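# Reseat and reclamp a crooked part on an upright plate

## Task

Free the part that sits crooked on the upright plate, settle it over both locating pins and up against the side stop, then clamp it once more so that the strap's heel rests on its step block and the cam lever is closed.

## Robot and tools

Robot: two six-joint arms, left_arm and right_arm, each ending in a two-finger parallel gripper. The fingers point along the gripper's +z axis and open and close along its y axis. A block sticks out about 10 cm toward the gripper's +x. The reported end_effector_position is the spot between the pads when shut; closed fingertips reach about 19 mm past it, fully open ones about 6 mm.

Frames: the scene frame has its origin at table-top height midway between the arm mounts, +z up, +x out over the table, and left_arm on the +y side (image left and right do not follow this). Base poses: left_arm (-0.012, +0.420, 0) m, right_arm (-0.029, -0.483, 0) m, each turned only slightly about z. Hand positions, orientations, velocities and wrist camera poses are given in each arm's own base frame; fixed cameras and the table are in the scene frame. Every offset you command is along the axes of that arm's current Hand target.

The 18-number row: one flat list covering both arms. Numbers 1-9 are left_arm: dx, dy, dz, rx, ry, rz, then gripper position, force_limit, speed. Numbers 10-18 repeat that order for right_arm. All lie in [-1, 1]. Pose numbers are offsets from the Hand target as it stood when the action or move began, not absolute places; 1.0 equals 0.6 m of travel or 180 degrees, and rx, ry, rz form a single rotation vector. Gripper position is absolute: +1 fully open (85 mm), about -0.8 pads touching, -1 squeeze until blocked. force_limit sets how hard the finger motor pushes; speed sets how fast the gap changes (about 20, 85 and 150 mm/s at -1, 0, +1). Both begin at +1. A zero in a gripper slot is a real command, so to leave a gripper alone resend its last three numbers. Sending six zeros for an arm re-requests its present Hand target.

execute_actions(actions, cameras): actions is a list of actions; each action is up to 15 rows, one per 1/30 s step, and a short action repeats its final row. Every row of an action counts from the same starting pose. Images arrive only when actions is empty or cameras names them; ["all"] gives all, [] none.

move(target, speed, blend, stop_force, zero, blocking, cameras): drives grippers along straight lines to target, one 18-number row or a list of up to 15 rows, all offsets measured from the same starting Hand targets. speed is the top path speed in m/s (0.002 to 3.6, default 0.25; turning limited to twice that in rad/s), one value or one per target. blend in metres rounds corners in a list; 0 stops at each point. stop_force, 3 to 120 N for both arms, ends an arm's path when its wrist sensor feels that much push opposed to its motion; it is unreliable while the gripper rotates and should be omitted when backing off something already pressed. zero (default true) re-zeroes before the move. blocking=false returns after about 0.5 s while the move continues; not allowed with stop_force. Paths do not avoid obstacles or the other arm, lag and can overshoot when fast, and should not pass close to an arm's own base. The result adds a move: line with the ending (done, off_target, moving, held, fault) and limits (paced = pose clipped, held = steps withheld).

wait(seconds 0 to 10, cameras): let the scene run with last commands held. stop(cameras): brake a running move; fingers continue. zoom_image(camera, region [x0,y0,x1,y1] in pixels, max 504 by 504): closer view of the newest image from cam_high, cam_low, cam_left_wrist or cam_right_wrist (each 896x504). zero_wrist_force(arm): subtract the current wrist reading from later ones. finished_scene(scene): the current scene's number; ends it irreversibly, so only call once the part is seated and clamped and will stay so untouched.

Results: Hand target is the last commanded pose after the controller limits orientation to 32 degrees from the measured one; the gripper often rests short of it and the next command asks again. Joint velocities may read within noise. Wrist force and torque are in the gripper's own axes, showing push from the surface into the arm; a third line shows the peak since last shown. object_status: 0 moving, 1 blocked while opening, 2 blocked while closing (a grip), 3 reached target or pads met. position_measured is in counts: 3 fully open, 78 about 60 mm, 130 about 40 mm, 180 about 20 mm, 230 pads touching. To grip, send -1 and confirm status 2. Joint torques include the arm's own weight. Motor temperatures appear; MOTOR HOT at 70 °C, brakes at 85 °C for 30-60 s.

Avoid: dropping or throwing things, letting anything end up off the table, hard hits on fixed or heavy objects, pushing the arms into each other or gripping the other arm's fingers, and driving a target beyond a firm contact, since the stiff arms fault easily. A contact torque at a joint's limit (136 N m for the three large joints, 25.4 N m for wrist joints) or about 150 N on any part stops that arm for 10 s. Avoid gripping hard on a part still resting on something, large twists on the gripper, and holding loads or straining toward unreachable poses, which heats motors. Prefer slow, smooth motions with stop_force when approaching contact.

Each tool is called after "Request:" by a JSON object that holds its "name" and its "arguments", one argument or row to a line.

## Session

Request:
{"name": "execute_actions", "arguments": {
  "actions": []
}}

Scene clock: 0.00 s.
left_arm: end_effector_position=(+0.3742, -0.1695, +0.1199) position_measured=3 object_status=3 end_effector_quat_wxyz=(-0.002, +0.822, -0.552, +0.138) | right_arm: end_effector_position=(+0.2840, +0.2736, +0.1731) position_measured=3 object_status=3 end_effector_quat_wxyz=(-0.011, +0.871, +0.491, +0.026)
Joint positions: left_arm=[-0.796 -1.796 2.443 -2.488 -1.51 -2.747] | right_arm=[4.261 -1.319 -2.215 -1.123 1.56 3.234]
Joint velocities: within noise
Joint torques (N m): no reading
Motor temperatures (°C): left_arm=[29 42 42 33 46 42] | right_arm=[34 41 35 41 49 42]
Wrist force (N): no reading
Wrist torque (N m): no reading
Wrist force, peak (N): no reading
Hand target: left_arm +0.3742, -0.1695, +0.1199; -0.002, +0.822, -0.552, +0.138 | right_arm +0.2840, +0.2736, +0.1731; -0.011, +0.871, +0.491, +0.026
Tool commands: left_gripper/position=+1.0 left_gripper/force_limit=+1.0 left_gripper/speed=+1.0 right_gripper/position=+1.0 right_gripper/force_limit=+1.0 right_gripper/speed=+1.0

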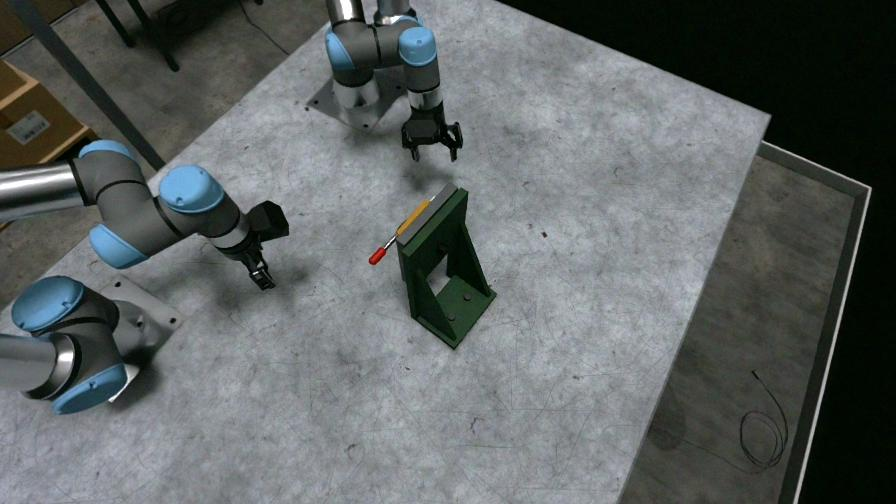

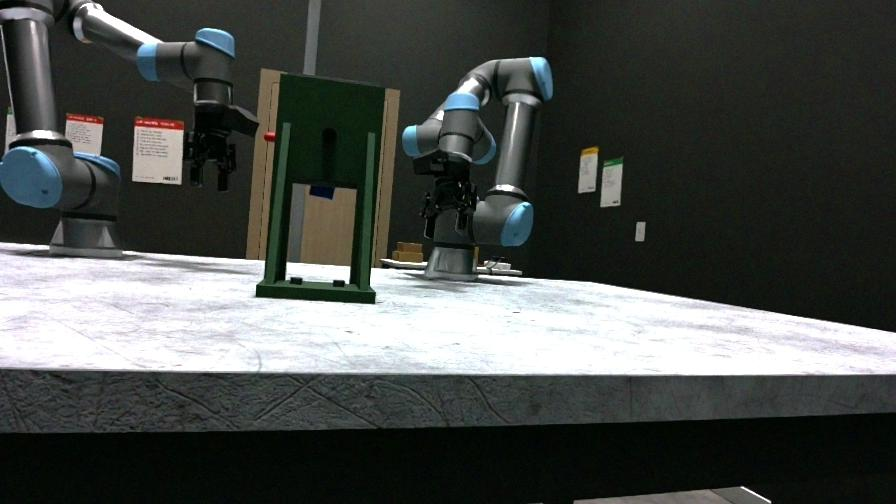

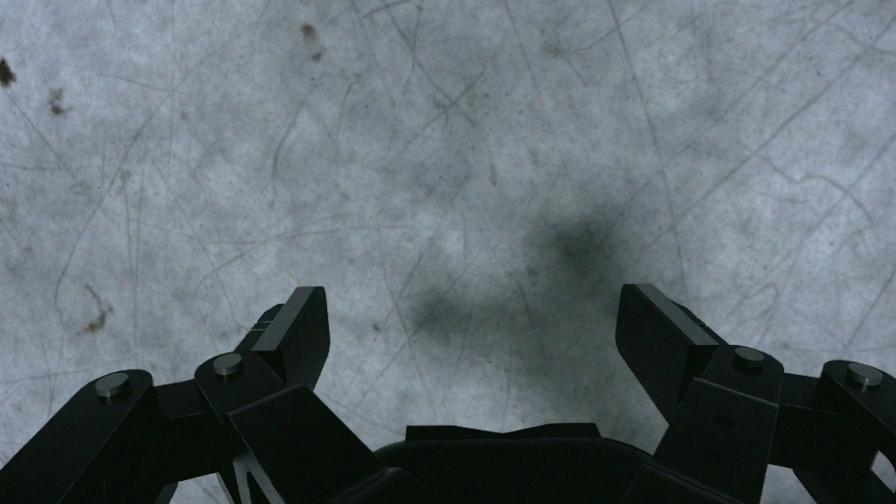

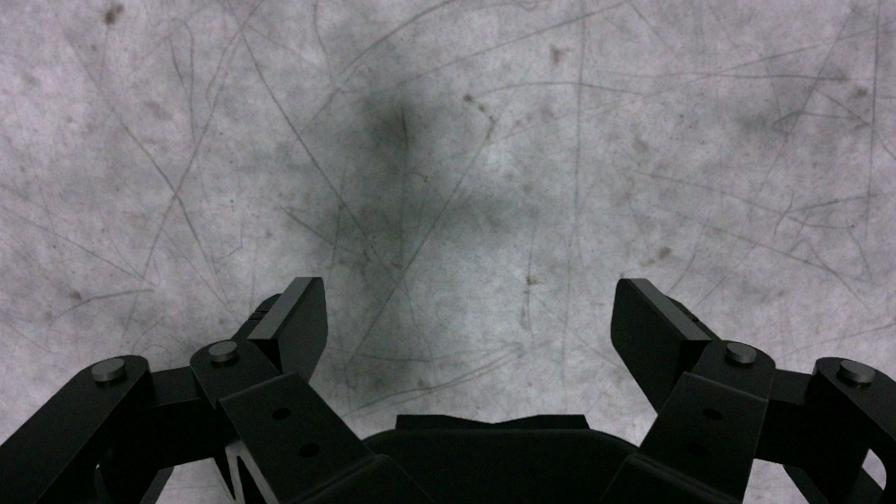

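Request:
{"name": "zoom_image", "arguments": {
  "camera": "cam_high",
  "region": [340, 160, 520, 360]
}}

Request:
{"name": "zoom_image", "arguments": {
  "camera": "cam_low",
  "region": [220, 50, 420, 320]
}}

Scaled by 2.520 from the camera's 896x504 image, which has a finer 1280x720 frame.

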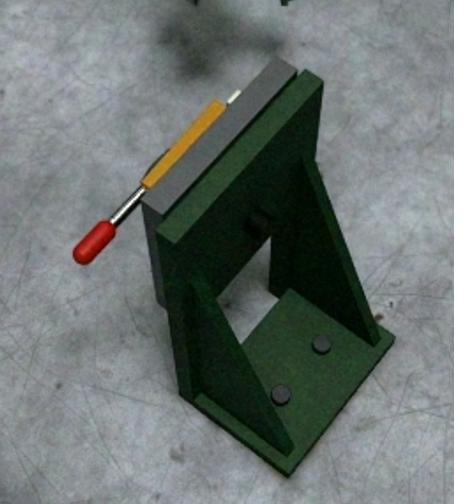

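Scaled by 1.867 from the camera's 896x504 image, which has a finer 1280x720 frame.

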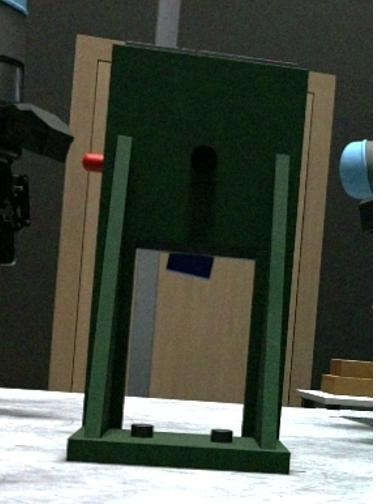

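Request:
{"name": "move", "arguments": {
  "target": [0,0,0,0,0,0,1,1,1,0.377,-0.230,-0.126,-0.343,0.398,0.326,1,1,1],
  "cameras": ["cam_right_wrist","cam_high"],
  "speed": 0.35
}}

Scene clock: 4.57 s.
left_arm: end_effector_position=(+0.3742, -0.1695, +0.1199) position_measured=3 object_status=3 end_effector_quat_wxyz=(-0.002, +0.822, -0.552, +0.138) | right_arm: end_effector_position=(+0.2804, +0.5348, +0.2605) position_measured=3 object_status=3 end_effector_quat_wxyz=(+0.121, +0.696, -0.120, +0.697)
Joint positions: left_arm=[-0.796 -1.796 2.443 -2.488 -1.51 -2.747] | right_arm=[4.867 -2.186 -1.347 -2.752 0.496 6.284]
Joint torques (N m): left_arm=[-0.43 -11.42 -20.31 -3.63 0.16 -0.11] | right_arm=[7.91 38.41 27.1 -3.09 -1.54 -1.15]
Wrist force (N): left_arm=[0.3 -0.1 -0.2] | right_arm=[-1.8 0.6 0.8]
Wrist torque (N m): left_arm=[0.00 -0.04 0.01] | right_arm=[0.10 0.33 0.14]
Wrist force, peak (N): left_arm=[-0.1 0.3 -0.4] | right_arm=[-2.2 0.2 0.9]
Hand target: left_arm +0.3742, -0.1695, +0.1199; -0.002, +0.822, -0.552, +0.138 | right_arm +0.2804, +0.5349, +0.2605; +0.120, +0.696, -0.120, +0.697
Off the commanded pose: left_arm 0.000 m, 0 deg | right_arm 0.000 m, 0 deg.
joint sent to its limit (right arm) — joint 6 (wrist 3), upper limit. The joint targets still meet the commanded pose.
move: done
camera_calibration:
cam_right_wrist: T_world_to_cam=[[-0.339755, -0.940265, 0.0216367, 0.600698], [-0.336584, 0.100075, -0.936321, 0.299563], [0.878224, -0.325402, -0.350479, 0.14838], [0, 0, 0, 1]] pos_world=[0.174607, 0.58312, 0.319494]
Images, in order (width x height): cam_high 896x504, cam_right_wrist 896x504.

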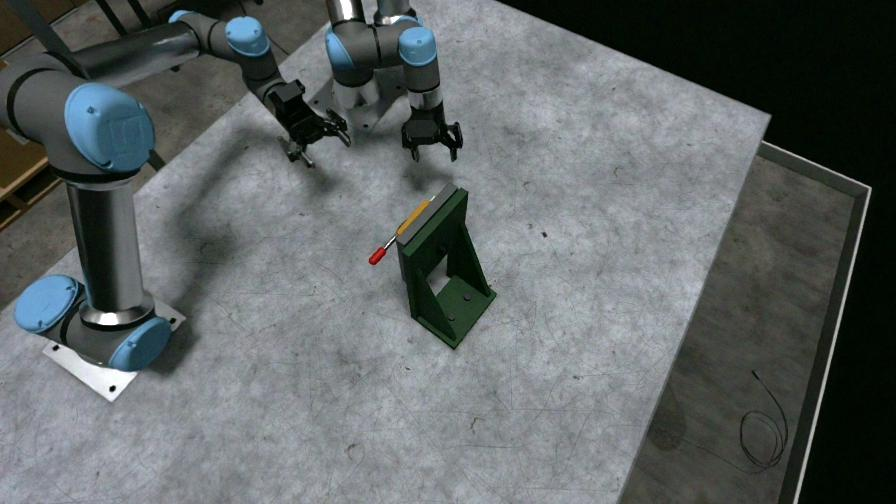

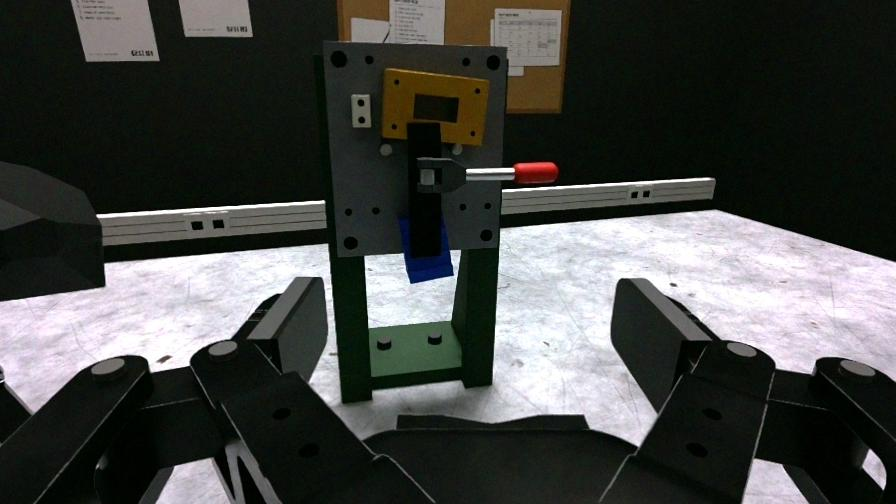

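Request:
{"name": "zoom_image", "arguments": {
  "camera": "cam_right_wrist",
  "region": [320, 30, 570, 290]
}}

Scaled by 1.938 from the camera's 896x504 image, which has a finer 1280x720 frame.

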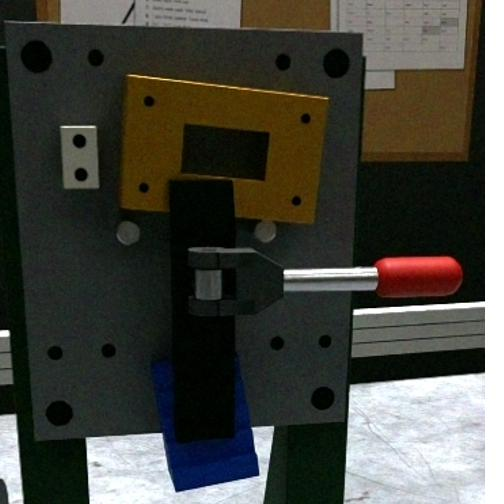

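Request:
{"name": "move", "arguments": {
  "target": [0,0,0,0,0,0,1,1,1,-0.15,0.0,0.2,0,0,0,1,1,1],
  "cameras": ["cam_right_wrist"],
  "speed": 0.35
}}

Request:
{"name": "zoom_image", "arguments": {
  "camera": "cam_right_wrist",
  "region": [250, 0, 700, 400]
}}

Scene clock: 6.50 s.
left_arm: end_effector_position=(+0.3742, -0.1695, +0.1199) position_measured=3 object_status=3 end_effector_quat_wxyz=(-0.002, +0.822, -0.552, +0.138) | right_arm: end_effector_position=(+0.3934, +0.4946, +0.1707) position_measured=3 object_status=3 end_effector_quat_wxyz=(+0.121, +0.697, -0.120, +0.697)
Joint positions: left_arm=[-0.796 -1.796 2.443 -2.488 -1.51 -2.747] | right_arm=[4.681 -2.242 -1.511 -2.532 0.311 6.284]
Joint torques (N m): left_arm=[-0.61 -11.33 -19.64 -3.62 0.12 -0.17] | right_arm=[-6.42 43.31 15.25 1.05 -0.19 -1.1]
Wrist force (N): left_arm=[0.0 0.1 -0.1] | right_arm=[-1.7 0.0 0.6]
Wrist torque (N m): left_arm=[0.02 0.01 0.00] | right_arm=[0.02 0.32 0.14]
Wrist force, peak (N): left_arm=[0.1 -0.1 -0.4] | right_arm=[-4.5 0.1 3.3]
Hand target: left_arm +0.3742, -0.1695, +0.1199; -0.002, +0.822, -0.552, +0.138 | right_arm +0.3935, +0.4946, +0.1706; +0.120, +0.696, -0.120, +0.697
Off the commanded pose: left_arm 0.000 m, 0 deg | right_arm 0.000 m, 0 deg.
joint sent to its limit (right arm) — joint 6 (wrist 3), upper limit. The joint targets still meet the commanded pose.
move: done
camera_calibration:
cam_right_wrist: T_world_to_cam=[[-0.339773, -0.940258, 0.0216559, 0.603264], [-0.336946, 0.100198, -0.936177, 0.257671], [0.878078, -0.325385, -0.350861, 0.00465503], [0, 0, 0, 1]] pos_world=[0.287707, 0.54292, 0.229794]
Images, in order (width x height): cam_right_wrist 896x504.

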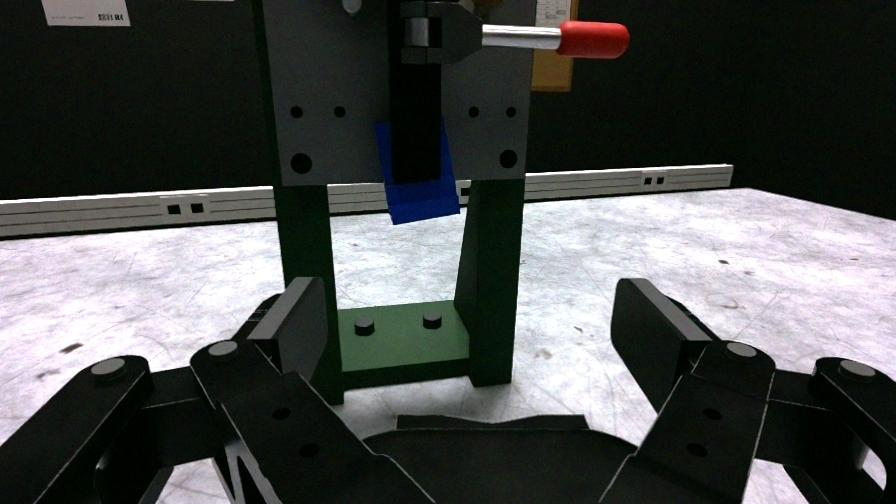

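Scaled by 1.120 from the camera's 896x504 image, which has a finer 1280x720 frame.

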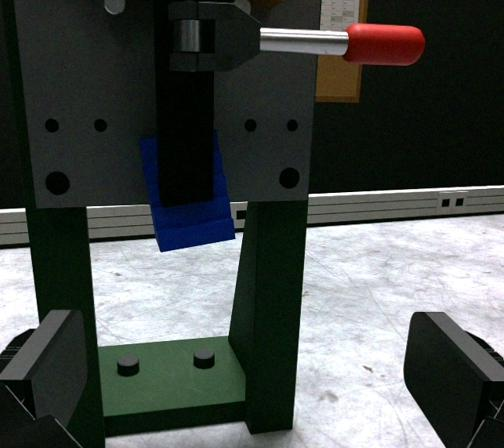

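Request:
{"name": "move", "arguments": {
  "target": [
    [0,0,0,0,0,0,1,1,1,0.033,0.341,0,0.2,0,0,1,1,1],
    [0,0,0,0,0,0,1,1,1,0.033,0.341,0.164,0.433,0,0,1,1,1]
  ],
  "cameras": ["cam_right_wrist","cam_high"],
  "speed": 0.35,
  "blend": 0.04
}}

Request:
{"name": "zoom_image", "arguments": {
  "camera": "cam_right_wrist",
  "region": [250, 0, 650, 300]
}}

Scene clock: 9.43 s.
left_arm: end_effector_position=(+0.3742, -0.1695, +0.1199) position_measured=3 object_status=3 end_effector_quat_wxyz=(-0.002, +0.822, -0.552, +0.138) | right_arm: end_effector_position=(+0.4176, +0.2688, +0.1905) position_measured=3 object_status=3 end_effector_quat_wxyz=(-0.344, +0.617, +0.345, +0.617)
Joint positions: left_arm=[-0.796 -1.796 2.443 -2.488 -1.51 -2.747] | right_arm=[3.799 -1.567 -2.434 -2.282 -1.931 6.282]
Joint torques (N m): left_arm=[-0.72 -11.5 -20.12 -3.53 0.16 -0.17] | right_arm=[-6.56 8.56 24.5 2.24 -3.06 1.33]
Wrist force (N): left_arm=[0.0 0.2 -0.1] | right_arm=[-1.9 0.3 0.5]
Wrist torque (N m): left_arm=[0.03 0.00 0.00] | right_arm=[0.00 0.40 0.21]
Wrist force, peak (N): left_arm=[-0.1 0.0 -0.5] | right_arm=[-2.2 -3.2 0.3]
Hand target: left_arm +0.3742, -0.1695, +0.1199; -0.002, +0.822, -0.552, +0.138 | right_arm +0.4176, +0.2689, +0.1906; -0.344, +0.617, +0.345, +0.617
Off the commanded pose: left_arm 0.000 m, 0 deg | right_arm 0.000 m, 0 deg.
move: done
camera_calibration:
cam_right_wrist: T_world_to_cam=[[0.848559, -0.52864, 0.0220811, -0.208285], [-0.168556, -0.30965, -0.935791, 0.346723], [0.501534, 0.790352, -0.351862, -0.225557], [0, 0, 0, 1]] pos_world=[0.348309, 0.175524, 0.249695]
Images, in order (width x height): cam_high 896x504, cam_right_wrist 896x504.

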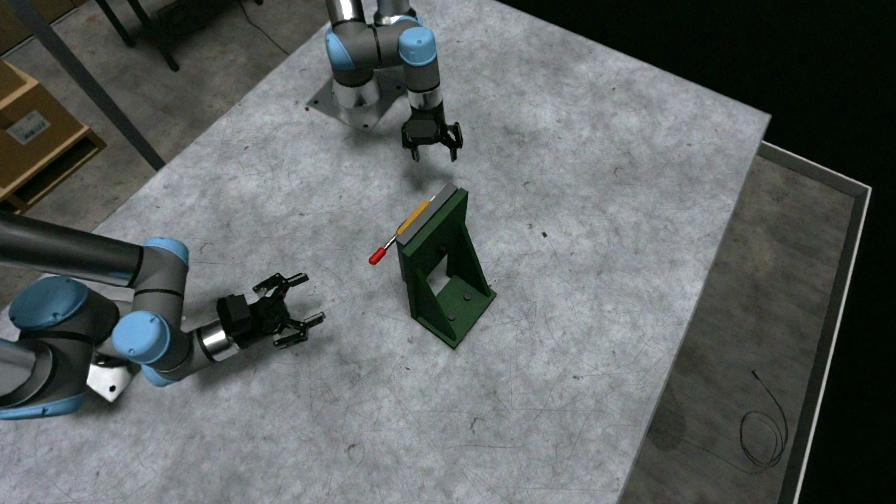

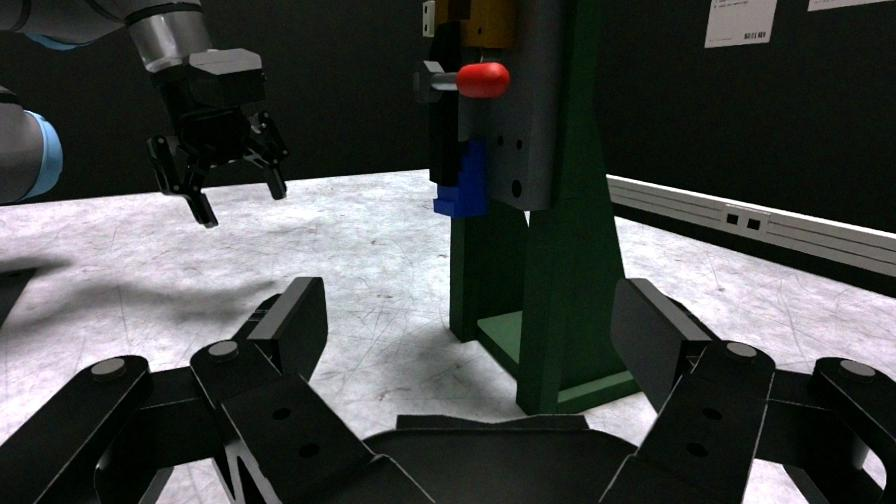

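Scaled by 1.260 from the camera's 896x504 image, which has a finer 1280x720 frame.

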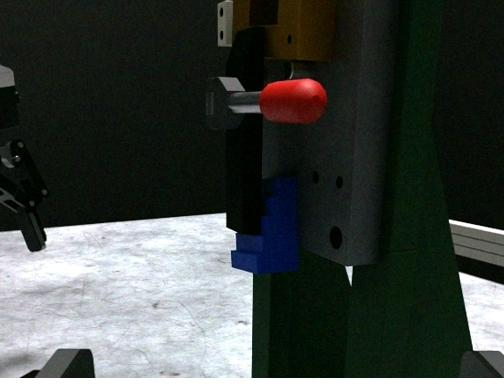

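Request:
{"name": "move", "arguments": {
  "target": [
    [0.430,0.143,-0.182,0.458,-0.266,0.540,1,1,1,0.25,0.03,-0.05,0.218,0.078,-0.468,-0.04,-1,-1],
    [0.385,0.174,0.010,0.458,-0.266,0.540,1,1,1,0.2275,0.052,0.128,-0.399,-0.142,0.856,-0.04,-1,-1]
  ],
  "cameras": ["all"],
  "speed": 0.4
}}

Scene clock: 14.60 s.
left_arm: end_effector_position=(+0.3688, -0.2827, +0.1872) position_measured=3 object_status=3 end_effector_quat_wxyz=(+0.405, -0.531, +0.731, -0.141) | right_arm: end_effector_position=(+0.4173, +0.2550, +0.2497) position_measured=134 object_status=0 end_effector_quat_wxyz=(-0.249, +0.412, +0.567, +0.668)
Joint positions: left_arm=[-1.442 -1.729 2.302 -1.946 -0.702 -2.792] | right_arm=[3.555 -1.597 -2.211 -2.449 -2.456 5.719]
Joint torques (N m): left_arm=[-7.85 -25.03 -11.62 -1.15 3.62 2.41] | right_arm=[7.88 27.96 7.01 2.98 3.26 -1.12]
Wrist force (N): left_arm=[-1.4 -0.6 -0.5] | right_arm=[-1.2 -0.6 1.1]
Wrist torque (N m): left_arm=[-0.11 0.24 0.25] | right_arm=[-0.23 0.19 -0.03]
Wrist force, peak (N): left_arm=[-1.6 -0.9 -0.4] | right_arm=[-2.2 -0.7 1.1]
Hand target: left_arm +0.3688, -0.2827, +0.1872; +0.405, -0.531, +0.731, -0.141 (not the last commanded pose) | right_arm +0.4173, +0.2550, +0.2497; -0.249, +0.412, +0.567, +0.668 (not the last commanded pose)
Off the commanded pose: left_arm 0.144 m, 75 deg | right_arm 0.120 m, 151 deg.
move: held (right_arm; a check stopped the path), off_target (left_arm; braked when a check withheld steps of right_arm); path passed 0 of 2 targets; limits=held
pose unreachable (right arm): on one or more control steps of this call, first in action 0 (counted from 0), this arm could not follow its commanded pose, so it was not sent that pose on those steps. It may still have moved: this result reports where it is.
cause: moving toward the commanded pose would bring two parts of the arm too close to each other (its gripper and another part of the arm, with joints 4 (wrist 1) to 6 (wrist 3) between them, 3 mm apart when it was first held).
camera_calibration:
cam_left_wrist: T_world_to_cam=[[-0.690152, 0.388197, -0.610732, 0.481573], [-0.132564, 0.761844, 0.634051, 0.168292], [0.711419, 0.518552, -0.474328, 0.10319], [0, 0, 0, 1]] pos_world=[0.281257, -0.368667, 0.236352]
cam_right_wrist: T_world_to_cam=[[0.787939, -0.234129, 0.569504, -0.403203], [0.421698, -0.468773, -0.776159, 0.152233], [0.44869, 0.851725, -0.270632, -0.207509], [0, 0, 0, 1]] pos_world=[0.34661, 0.153701, 0.291624]

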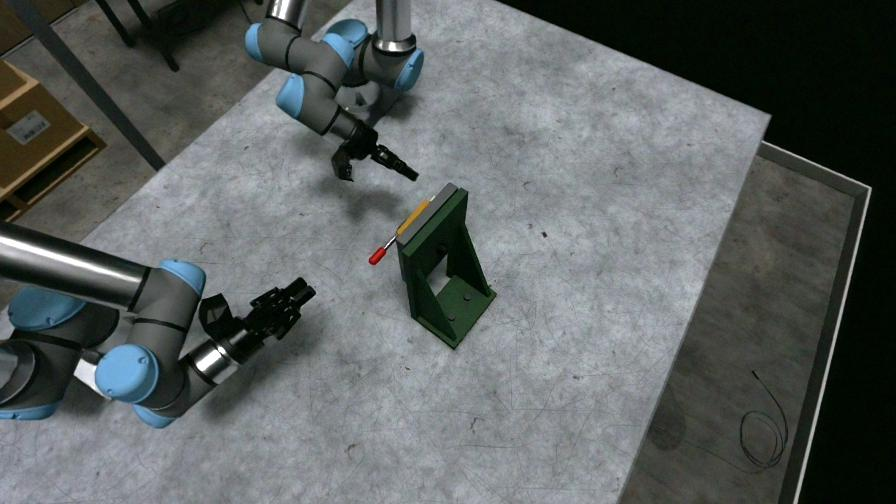

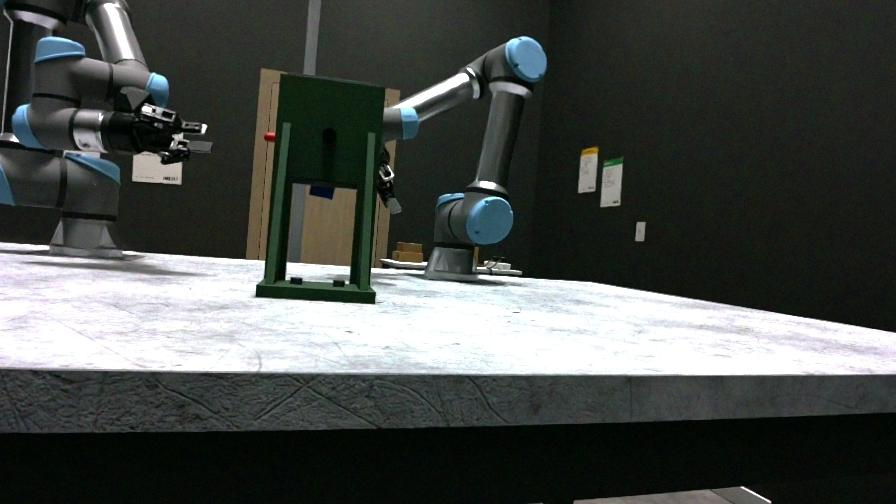

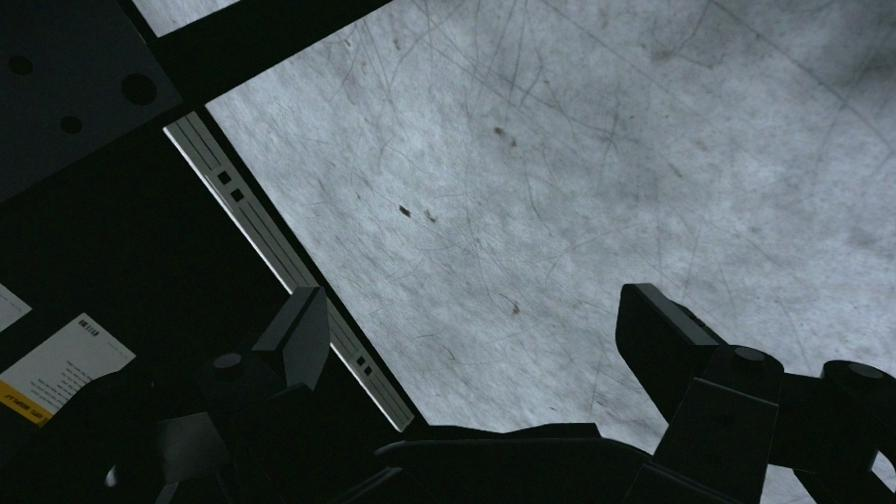

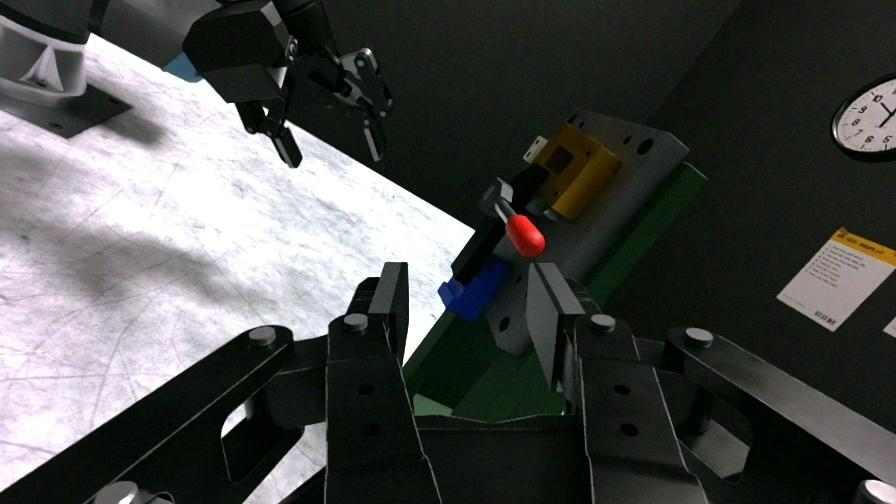

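Request:
{"name": "move", "arguments": {
  "target": [
    [0.160,-0.150,-0.126,0.2536,-0.1478,0.2988,1,1,1,0.015,0.1085,0.088,0.0555,-0.136,0.180,-0.04,-1,-1],
    [0.234,-0.044,-0.021,0.2536,-0.1478,0.2988,1,1,1,0.015,0.1085,0.088,0.0555,-0.136,0.180,-0.04,-1,-1]
  ],
  "cameras": ["all"],
  "speed": 0.4
}}

Scene clock: 18.63 s.
left_arm: end_effector_position=(+0.3618, -0.4209, +0.1498) position_measured=3 object_status=3 end_effector_quat_wxyz=(+0.736, +0.018, +0.671, -0.091) | right_arm: end_effector_position=(+0.4788, +0.2920, +0.2941) position_measured=134 object_status=3 end_effector_quat_wxyz=(-0.334, +0.660, +0.525, +0.421)
Joint positions: left_arm=[-1.635 -1.183 2.393 -2.074 0.132 -2.378] | right_arm=[3.607 -1.78 -1.606 -3.527 -2.342 5.812]
Joint torques (N m): left_arm=[-7.85 -37.56 -15.83 -2.3 -0.26 -2.8] | right_arm=[-6.89 30.39 31.43 -2.23 -3.92 1.29]
Wrist force (N): left_arm=[-0.4 -1.6 0.2] | right_arm=[-1.4 0.2 0.4]
Wrist torque (N m): left_arm=[-0.07 0.24 0.21] | right_arm=[0.04 0.31 0.19]
Wrist force, peak (N): left_arm=[-4.0 -2.3 0.8] | right_arm=[-1.8 -1.2 0.9]
Hand target: left_arm +0.3618, -0.4210, +0.1499; +0.736, +0.018, +0.671, -0.091 | right_arm +0.4788, +0.2920, +0.2941; -0.334, +0.660, +0.525, +0.421
Off the commanded pose: left_arm 0.000 m, 0 deg | right_arm 0.000 m, 0 deg.
move: done
camera_calibration:
cam_left_wrist: T_world_to_cam=[[0.120381, 0.987918, -0.0976012, 0.389848], [-0.405054, 0.13864, 0.90372, 0.0921728], [0.906333, -0.0692574, 0.41685, -0.289361], [0, 0, 0, 1]] pos_world=[0.252662, -0.417957, 0.0753714]
cam_right_wrist: T_world_to_cam=[[0.97502, -0.221096, 0.0212936, -0.400319], [-0.143447, -0.699973, -0.699615, 0.493599], [0.169587, 0.679084, -0.714203, 0.0598359], [0, 0, 0, 1]] pos_world=[0.450977, 0.216363, 0.396589]

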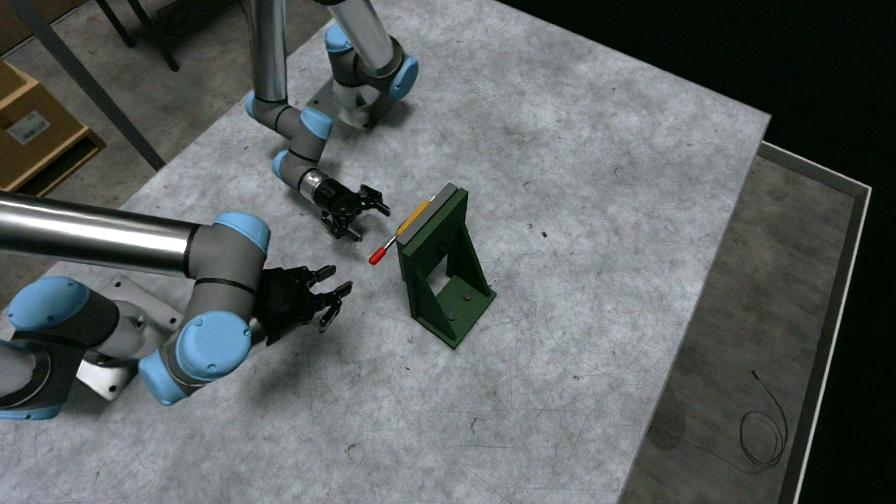

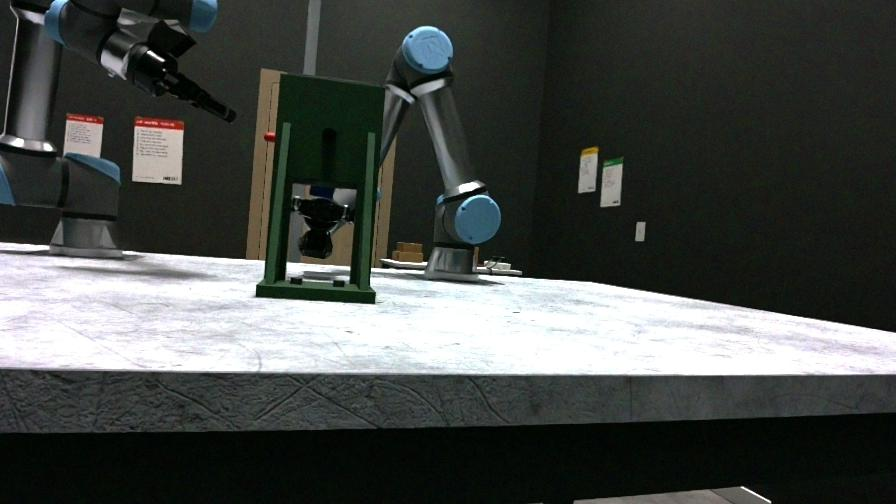

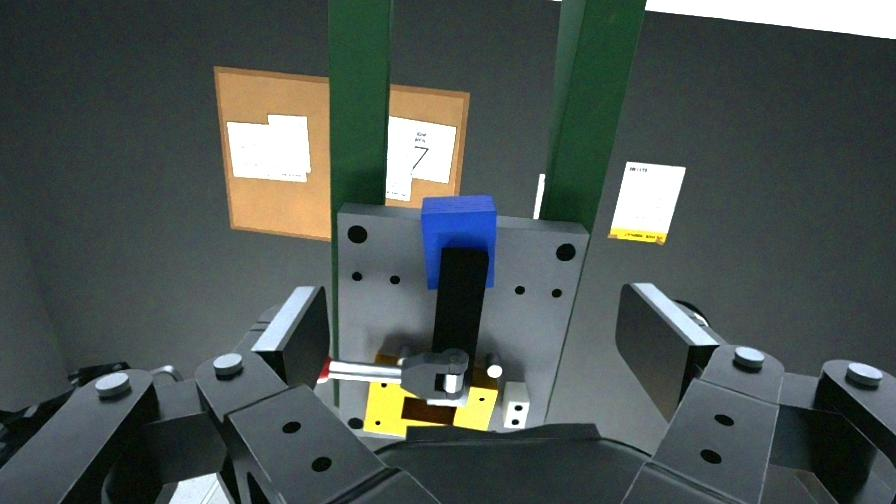

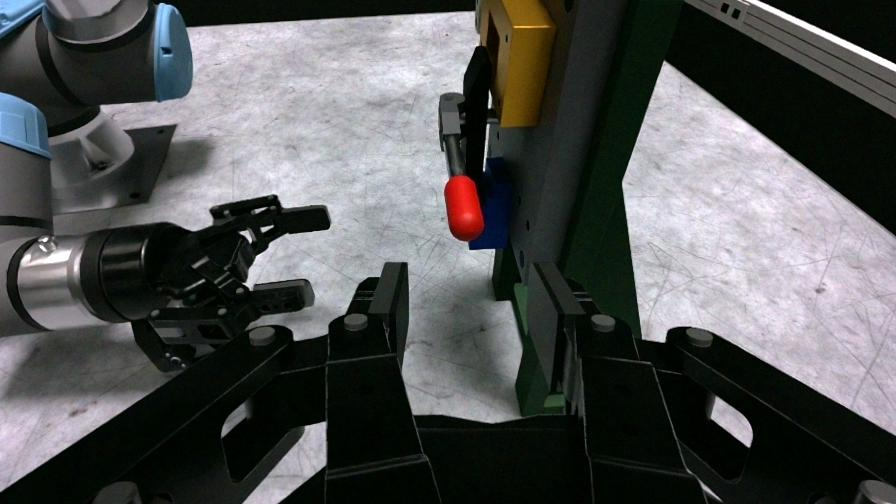

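Request:
{"name": "move", "arguments": {
  "target": [
    [0,0.003,0.16,0,0,0,1,1,1,0,0,0.167,0,0,0,-0.04,-1,-1],
    [0,0.003,0.16,0,0,0,1,1,1,0,0,0.167,0,0,0,-1,-0.6,-1]
  ],
  "cameras": ["all"],
  "speed": 0.2
}}

Scene clock: 21.37 s.
left_arm: end_effector_position=(+0.4565, -0.4335, +0.1594) position_measured=3 object_status=3 end_effector_quat_wxyz=(+0.736, +0.018, +0.671, -0.091) | right_arm: end_effector_position=(+0.4993, +0.3804, +0.2517) position_measured=187 object_status=0 end_effector_quat_wxyz=(-0.334, +0.660, +0.525, +0.421)
Joint positions: left_arm=[-1.4 -1.156 2.123 -1.276 0.336 -2.945] | right_arm=[3.759 -1.889 -1.567 -3.385 -2.216 5.924]
Joint torques (N m): left_arm=[7.14 -22.6 -22.86 0.01 2.57 -2.87] | right_arm=[8.04 27.87 7.95 -1.49 -6.64 1.44]
Wrist force (N): left_arm=[-0.1 -1.5 0.1] | right_arm=[-4.5 10.7 -14.4]
Wrist torque (N m): left_arm=[-0.09 0.22 0.10] | right_arm=[0.24 0.38 0.03]
Wrist force, peak (N): left_arm=[-1.2 -1.5 -2.2] | right_arm=[-4.3 12.2 -15.2]
Hand target: left_arm +0.4565, -0.4335, +0.1594; +0.736, +0.018, +0.671, -0.091 | right_arm +0.4993, +0.3804, +0.2517; -0.334, +0.660, +0.525, +0.421
Off the commanded pose: left_arm 0.000 m, 0 deg | right_arm 0.000 m, 0 deg.
move: done
camera_calibration:
cam_left_wrist: T_world_to_cam=[[0.120117, 0.987897, -0.0981378, 0.391953], [-0.405266, 0.139036, 0.903565, 0.123951], [0.906274, -0.0687616, 0.417061, -0.379807], [0, 0, 0, 1]] pos_world=[0.347362, -0.430559, 0.0848702]
cam_right_wrist: T_world_to_cam=[[0.974989, -0.221231, 0.0212933, -0.399805], [-0.143541, -0.699941, -0.699627, 0.528863], [0.169683, 0.679072, -0.714191, -0.0339285], [0, 0, 0, 1]] pos_world=[0.471477, 0.304764, 0.354288]

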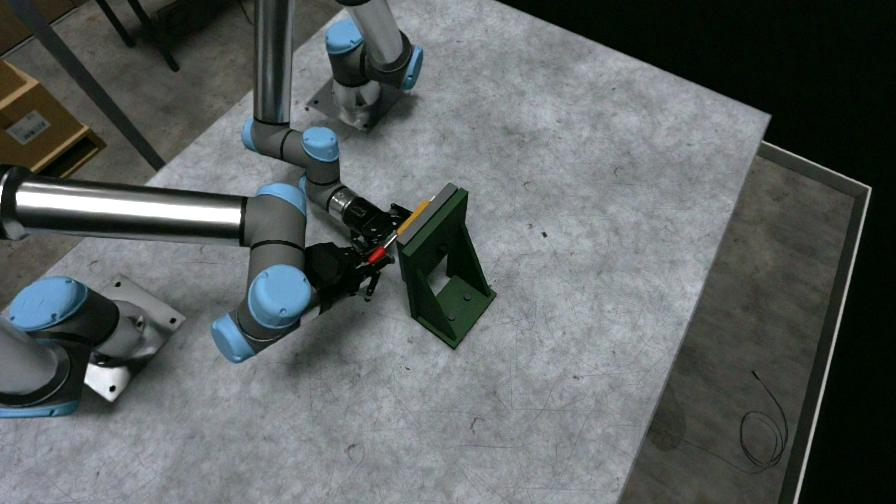

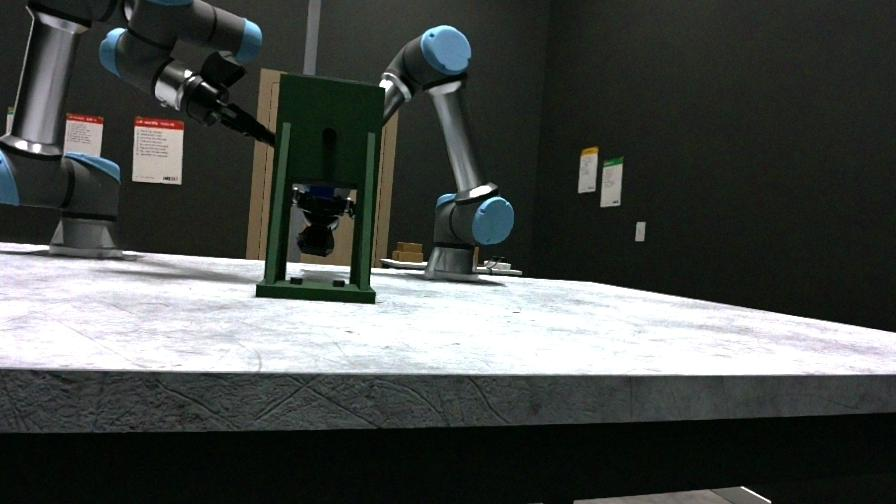

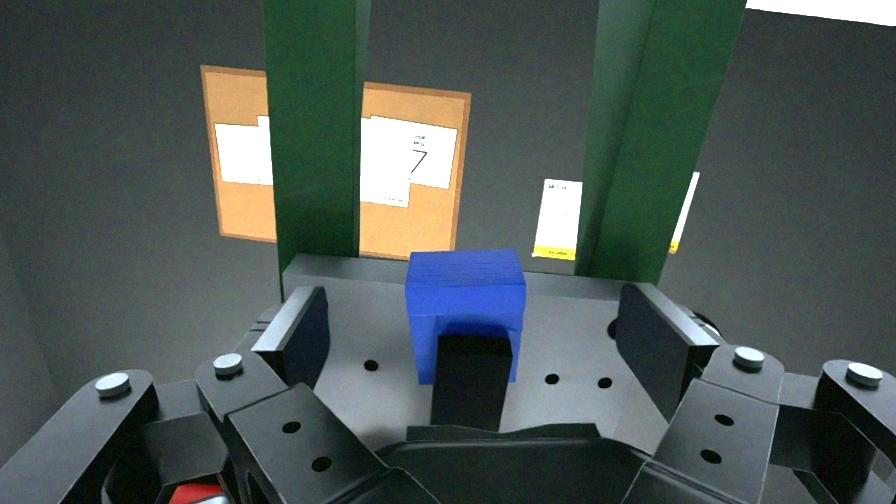

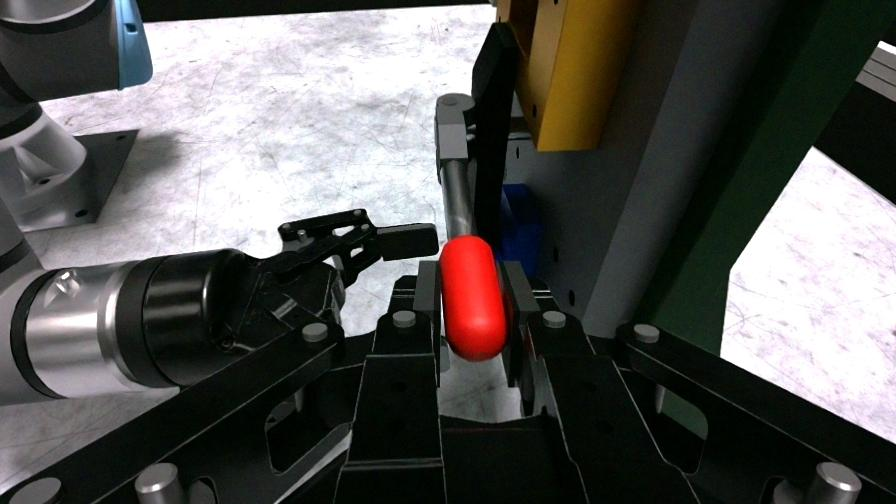

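Request:
{"name": "move", "arguments": {
  "target": [
    [-0.005,-0.0035,0.055,0,0,0,1,1,1,0,0,0,0,0,0,-1,-0.6,-1],
    [-0.005,-0.0035,0.055,0,0,0,-1,-1,-1,0,0,0,0,0,0,-1,-0.6,-1]
  ],
  "cameras": ["all"],
  "speed": 0.1
}}

Scene clock: 25.10 s.
left_arm: end_effector_position=(+0.4884, -0.4400, +0.1658) position_measured=130 object_status=2 end_effector_quat_wxyz=(+0.736, +0.018, +0.671, -0.091) | right_arm: end_effector_position=(+0.4993, +0.3804, +0.2517) position_measured=187 object_status=2 end_effector_quat_wxyz=(-0.334, +0.660, +0.525, +0.421)
Joint positions: left_arm=[-1.331 -1.13 2.044 -1.172 0.401 -2.999] | right_arm=[3.759 -1.889 -1.567 -3.385 -2.217 5.924]
Joint torques (N m): left_arm=[-9.5 -41.33 -22.49 -4.63 10.85 1.59] | right_arm=[9.16 28.13 10.56 0.44 -6.64 0.02]
Wrist force (N): left_arm=[-10.1 27.7 -31.3] | right_arm=[-3.5 11.4 -14.8]
Wrist torque (N m): left_arm=[-1.30 0.08 -0.07] | right_arm=[0.22 0.34 0.04]
Wrist force, peak (N): left_arm=[-9.9 27.9 -31.5] | right_arm=[-3.7 11.5 -15.2]
Hand target: left_arm +0.4884, -0.4401, +0.1658; +0.736, +0.018, +0.671, -0.091 | right_arm +0.4993, +0.3804, +0.2517; -0.334, +0.660, +0.525, +0.421
Off the commanded pose: left_arm 0.000 m, 0 deg | right_arm 0.000 m, 0 deg.
move: done
camera_calibration:
cam_left_wrist: T_world_to_cam=[[0.119708, 0.98796, -0.0980015, 0.39544], [-0.405225, 0.138736, 0.903629, 0.131861], [0.906346, -0.0684588, 0.416954, -0.411724], [0, 0, 0, 1]] pos_world=[0.379261, -0.437159, 0.0912705]
cam_right_wrist: T_world_to_cam=[[0.97502, -0.221096, 0.0212936, -0.399861], [-0.143447, -0.699973, -0.699615, 0.528824], [0.169587, 0.679084, -0.714203, -0.0338825], [0, 0, 0, 1]] pos_world=[0.471477, 0.304763, 0.354289]

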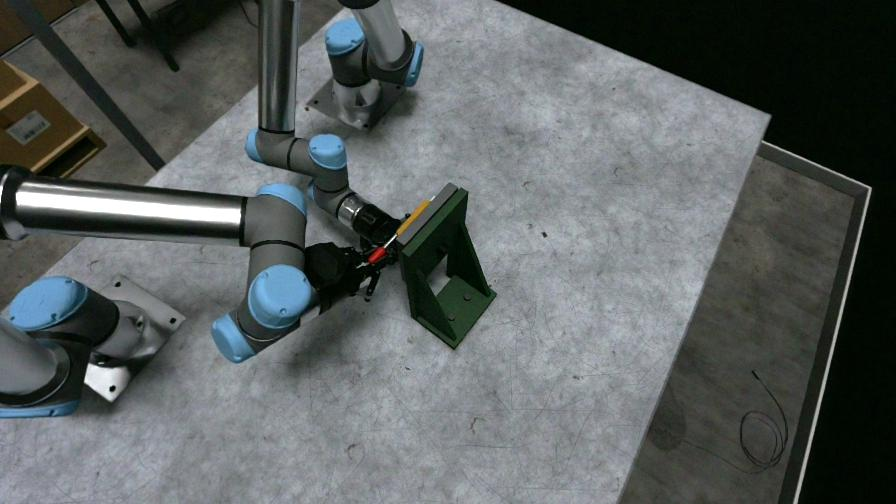

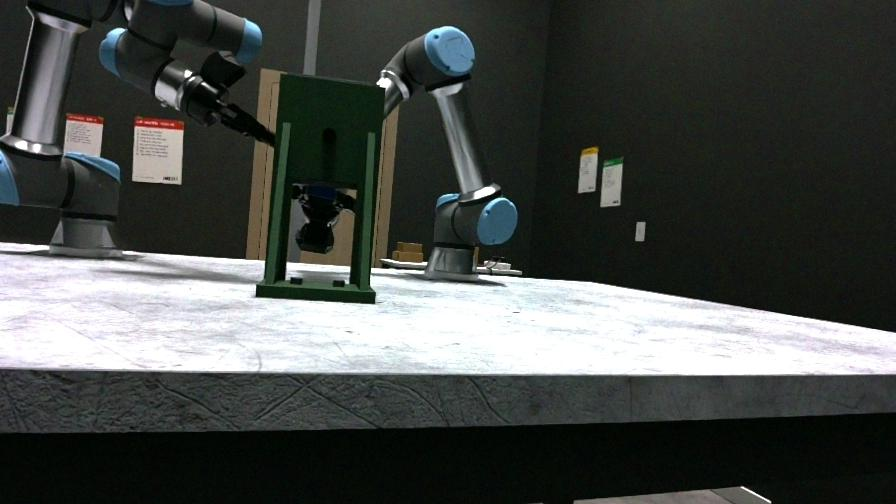

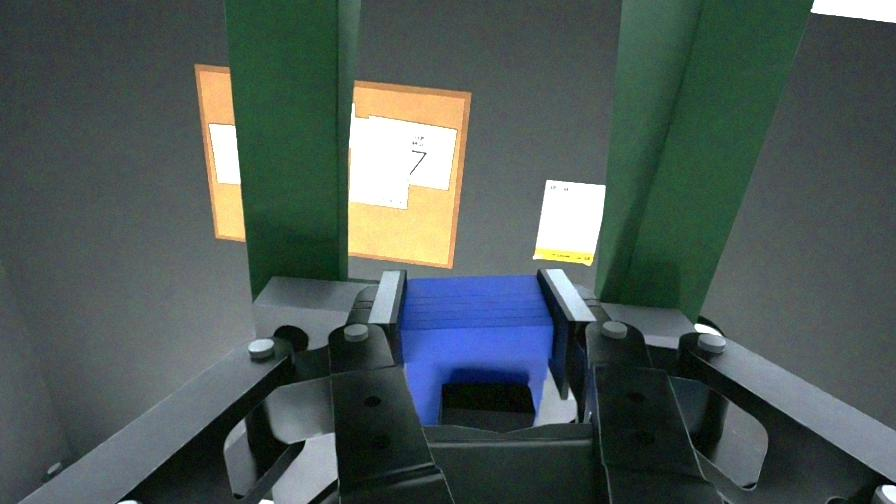

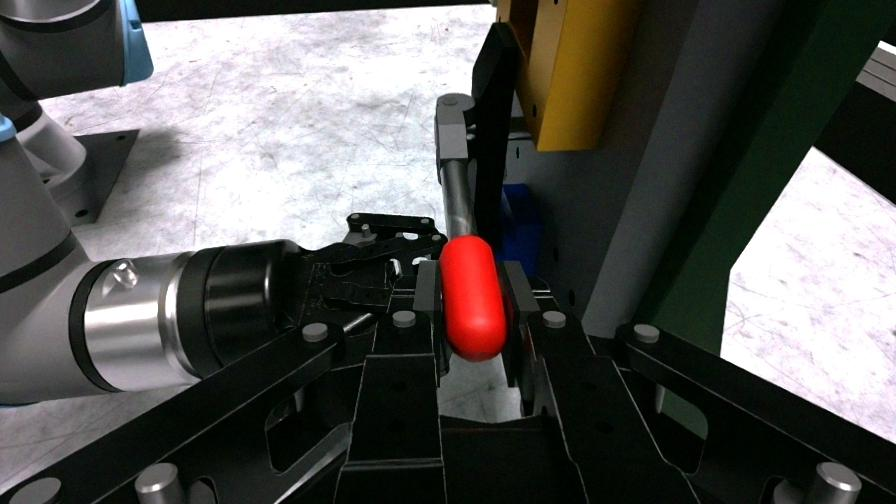

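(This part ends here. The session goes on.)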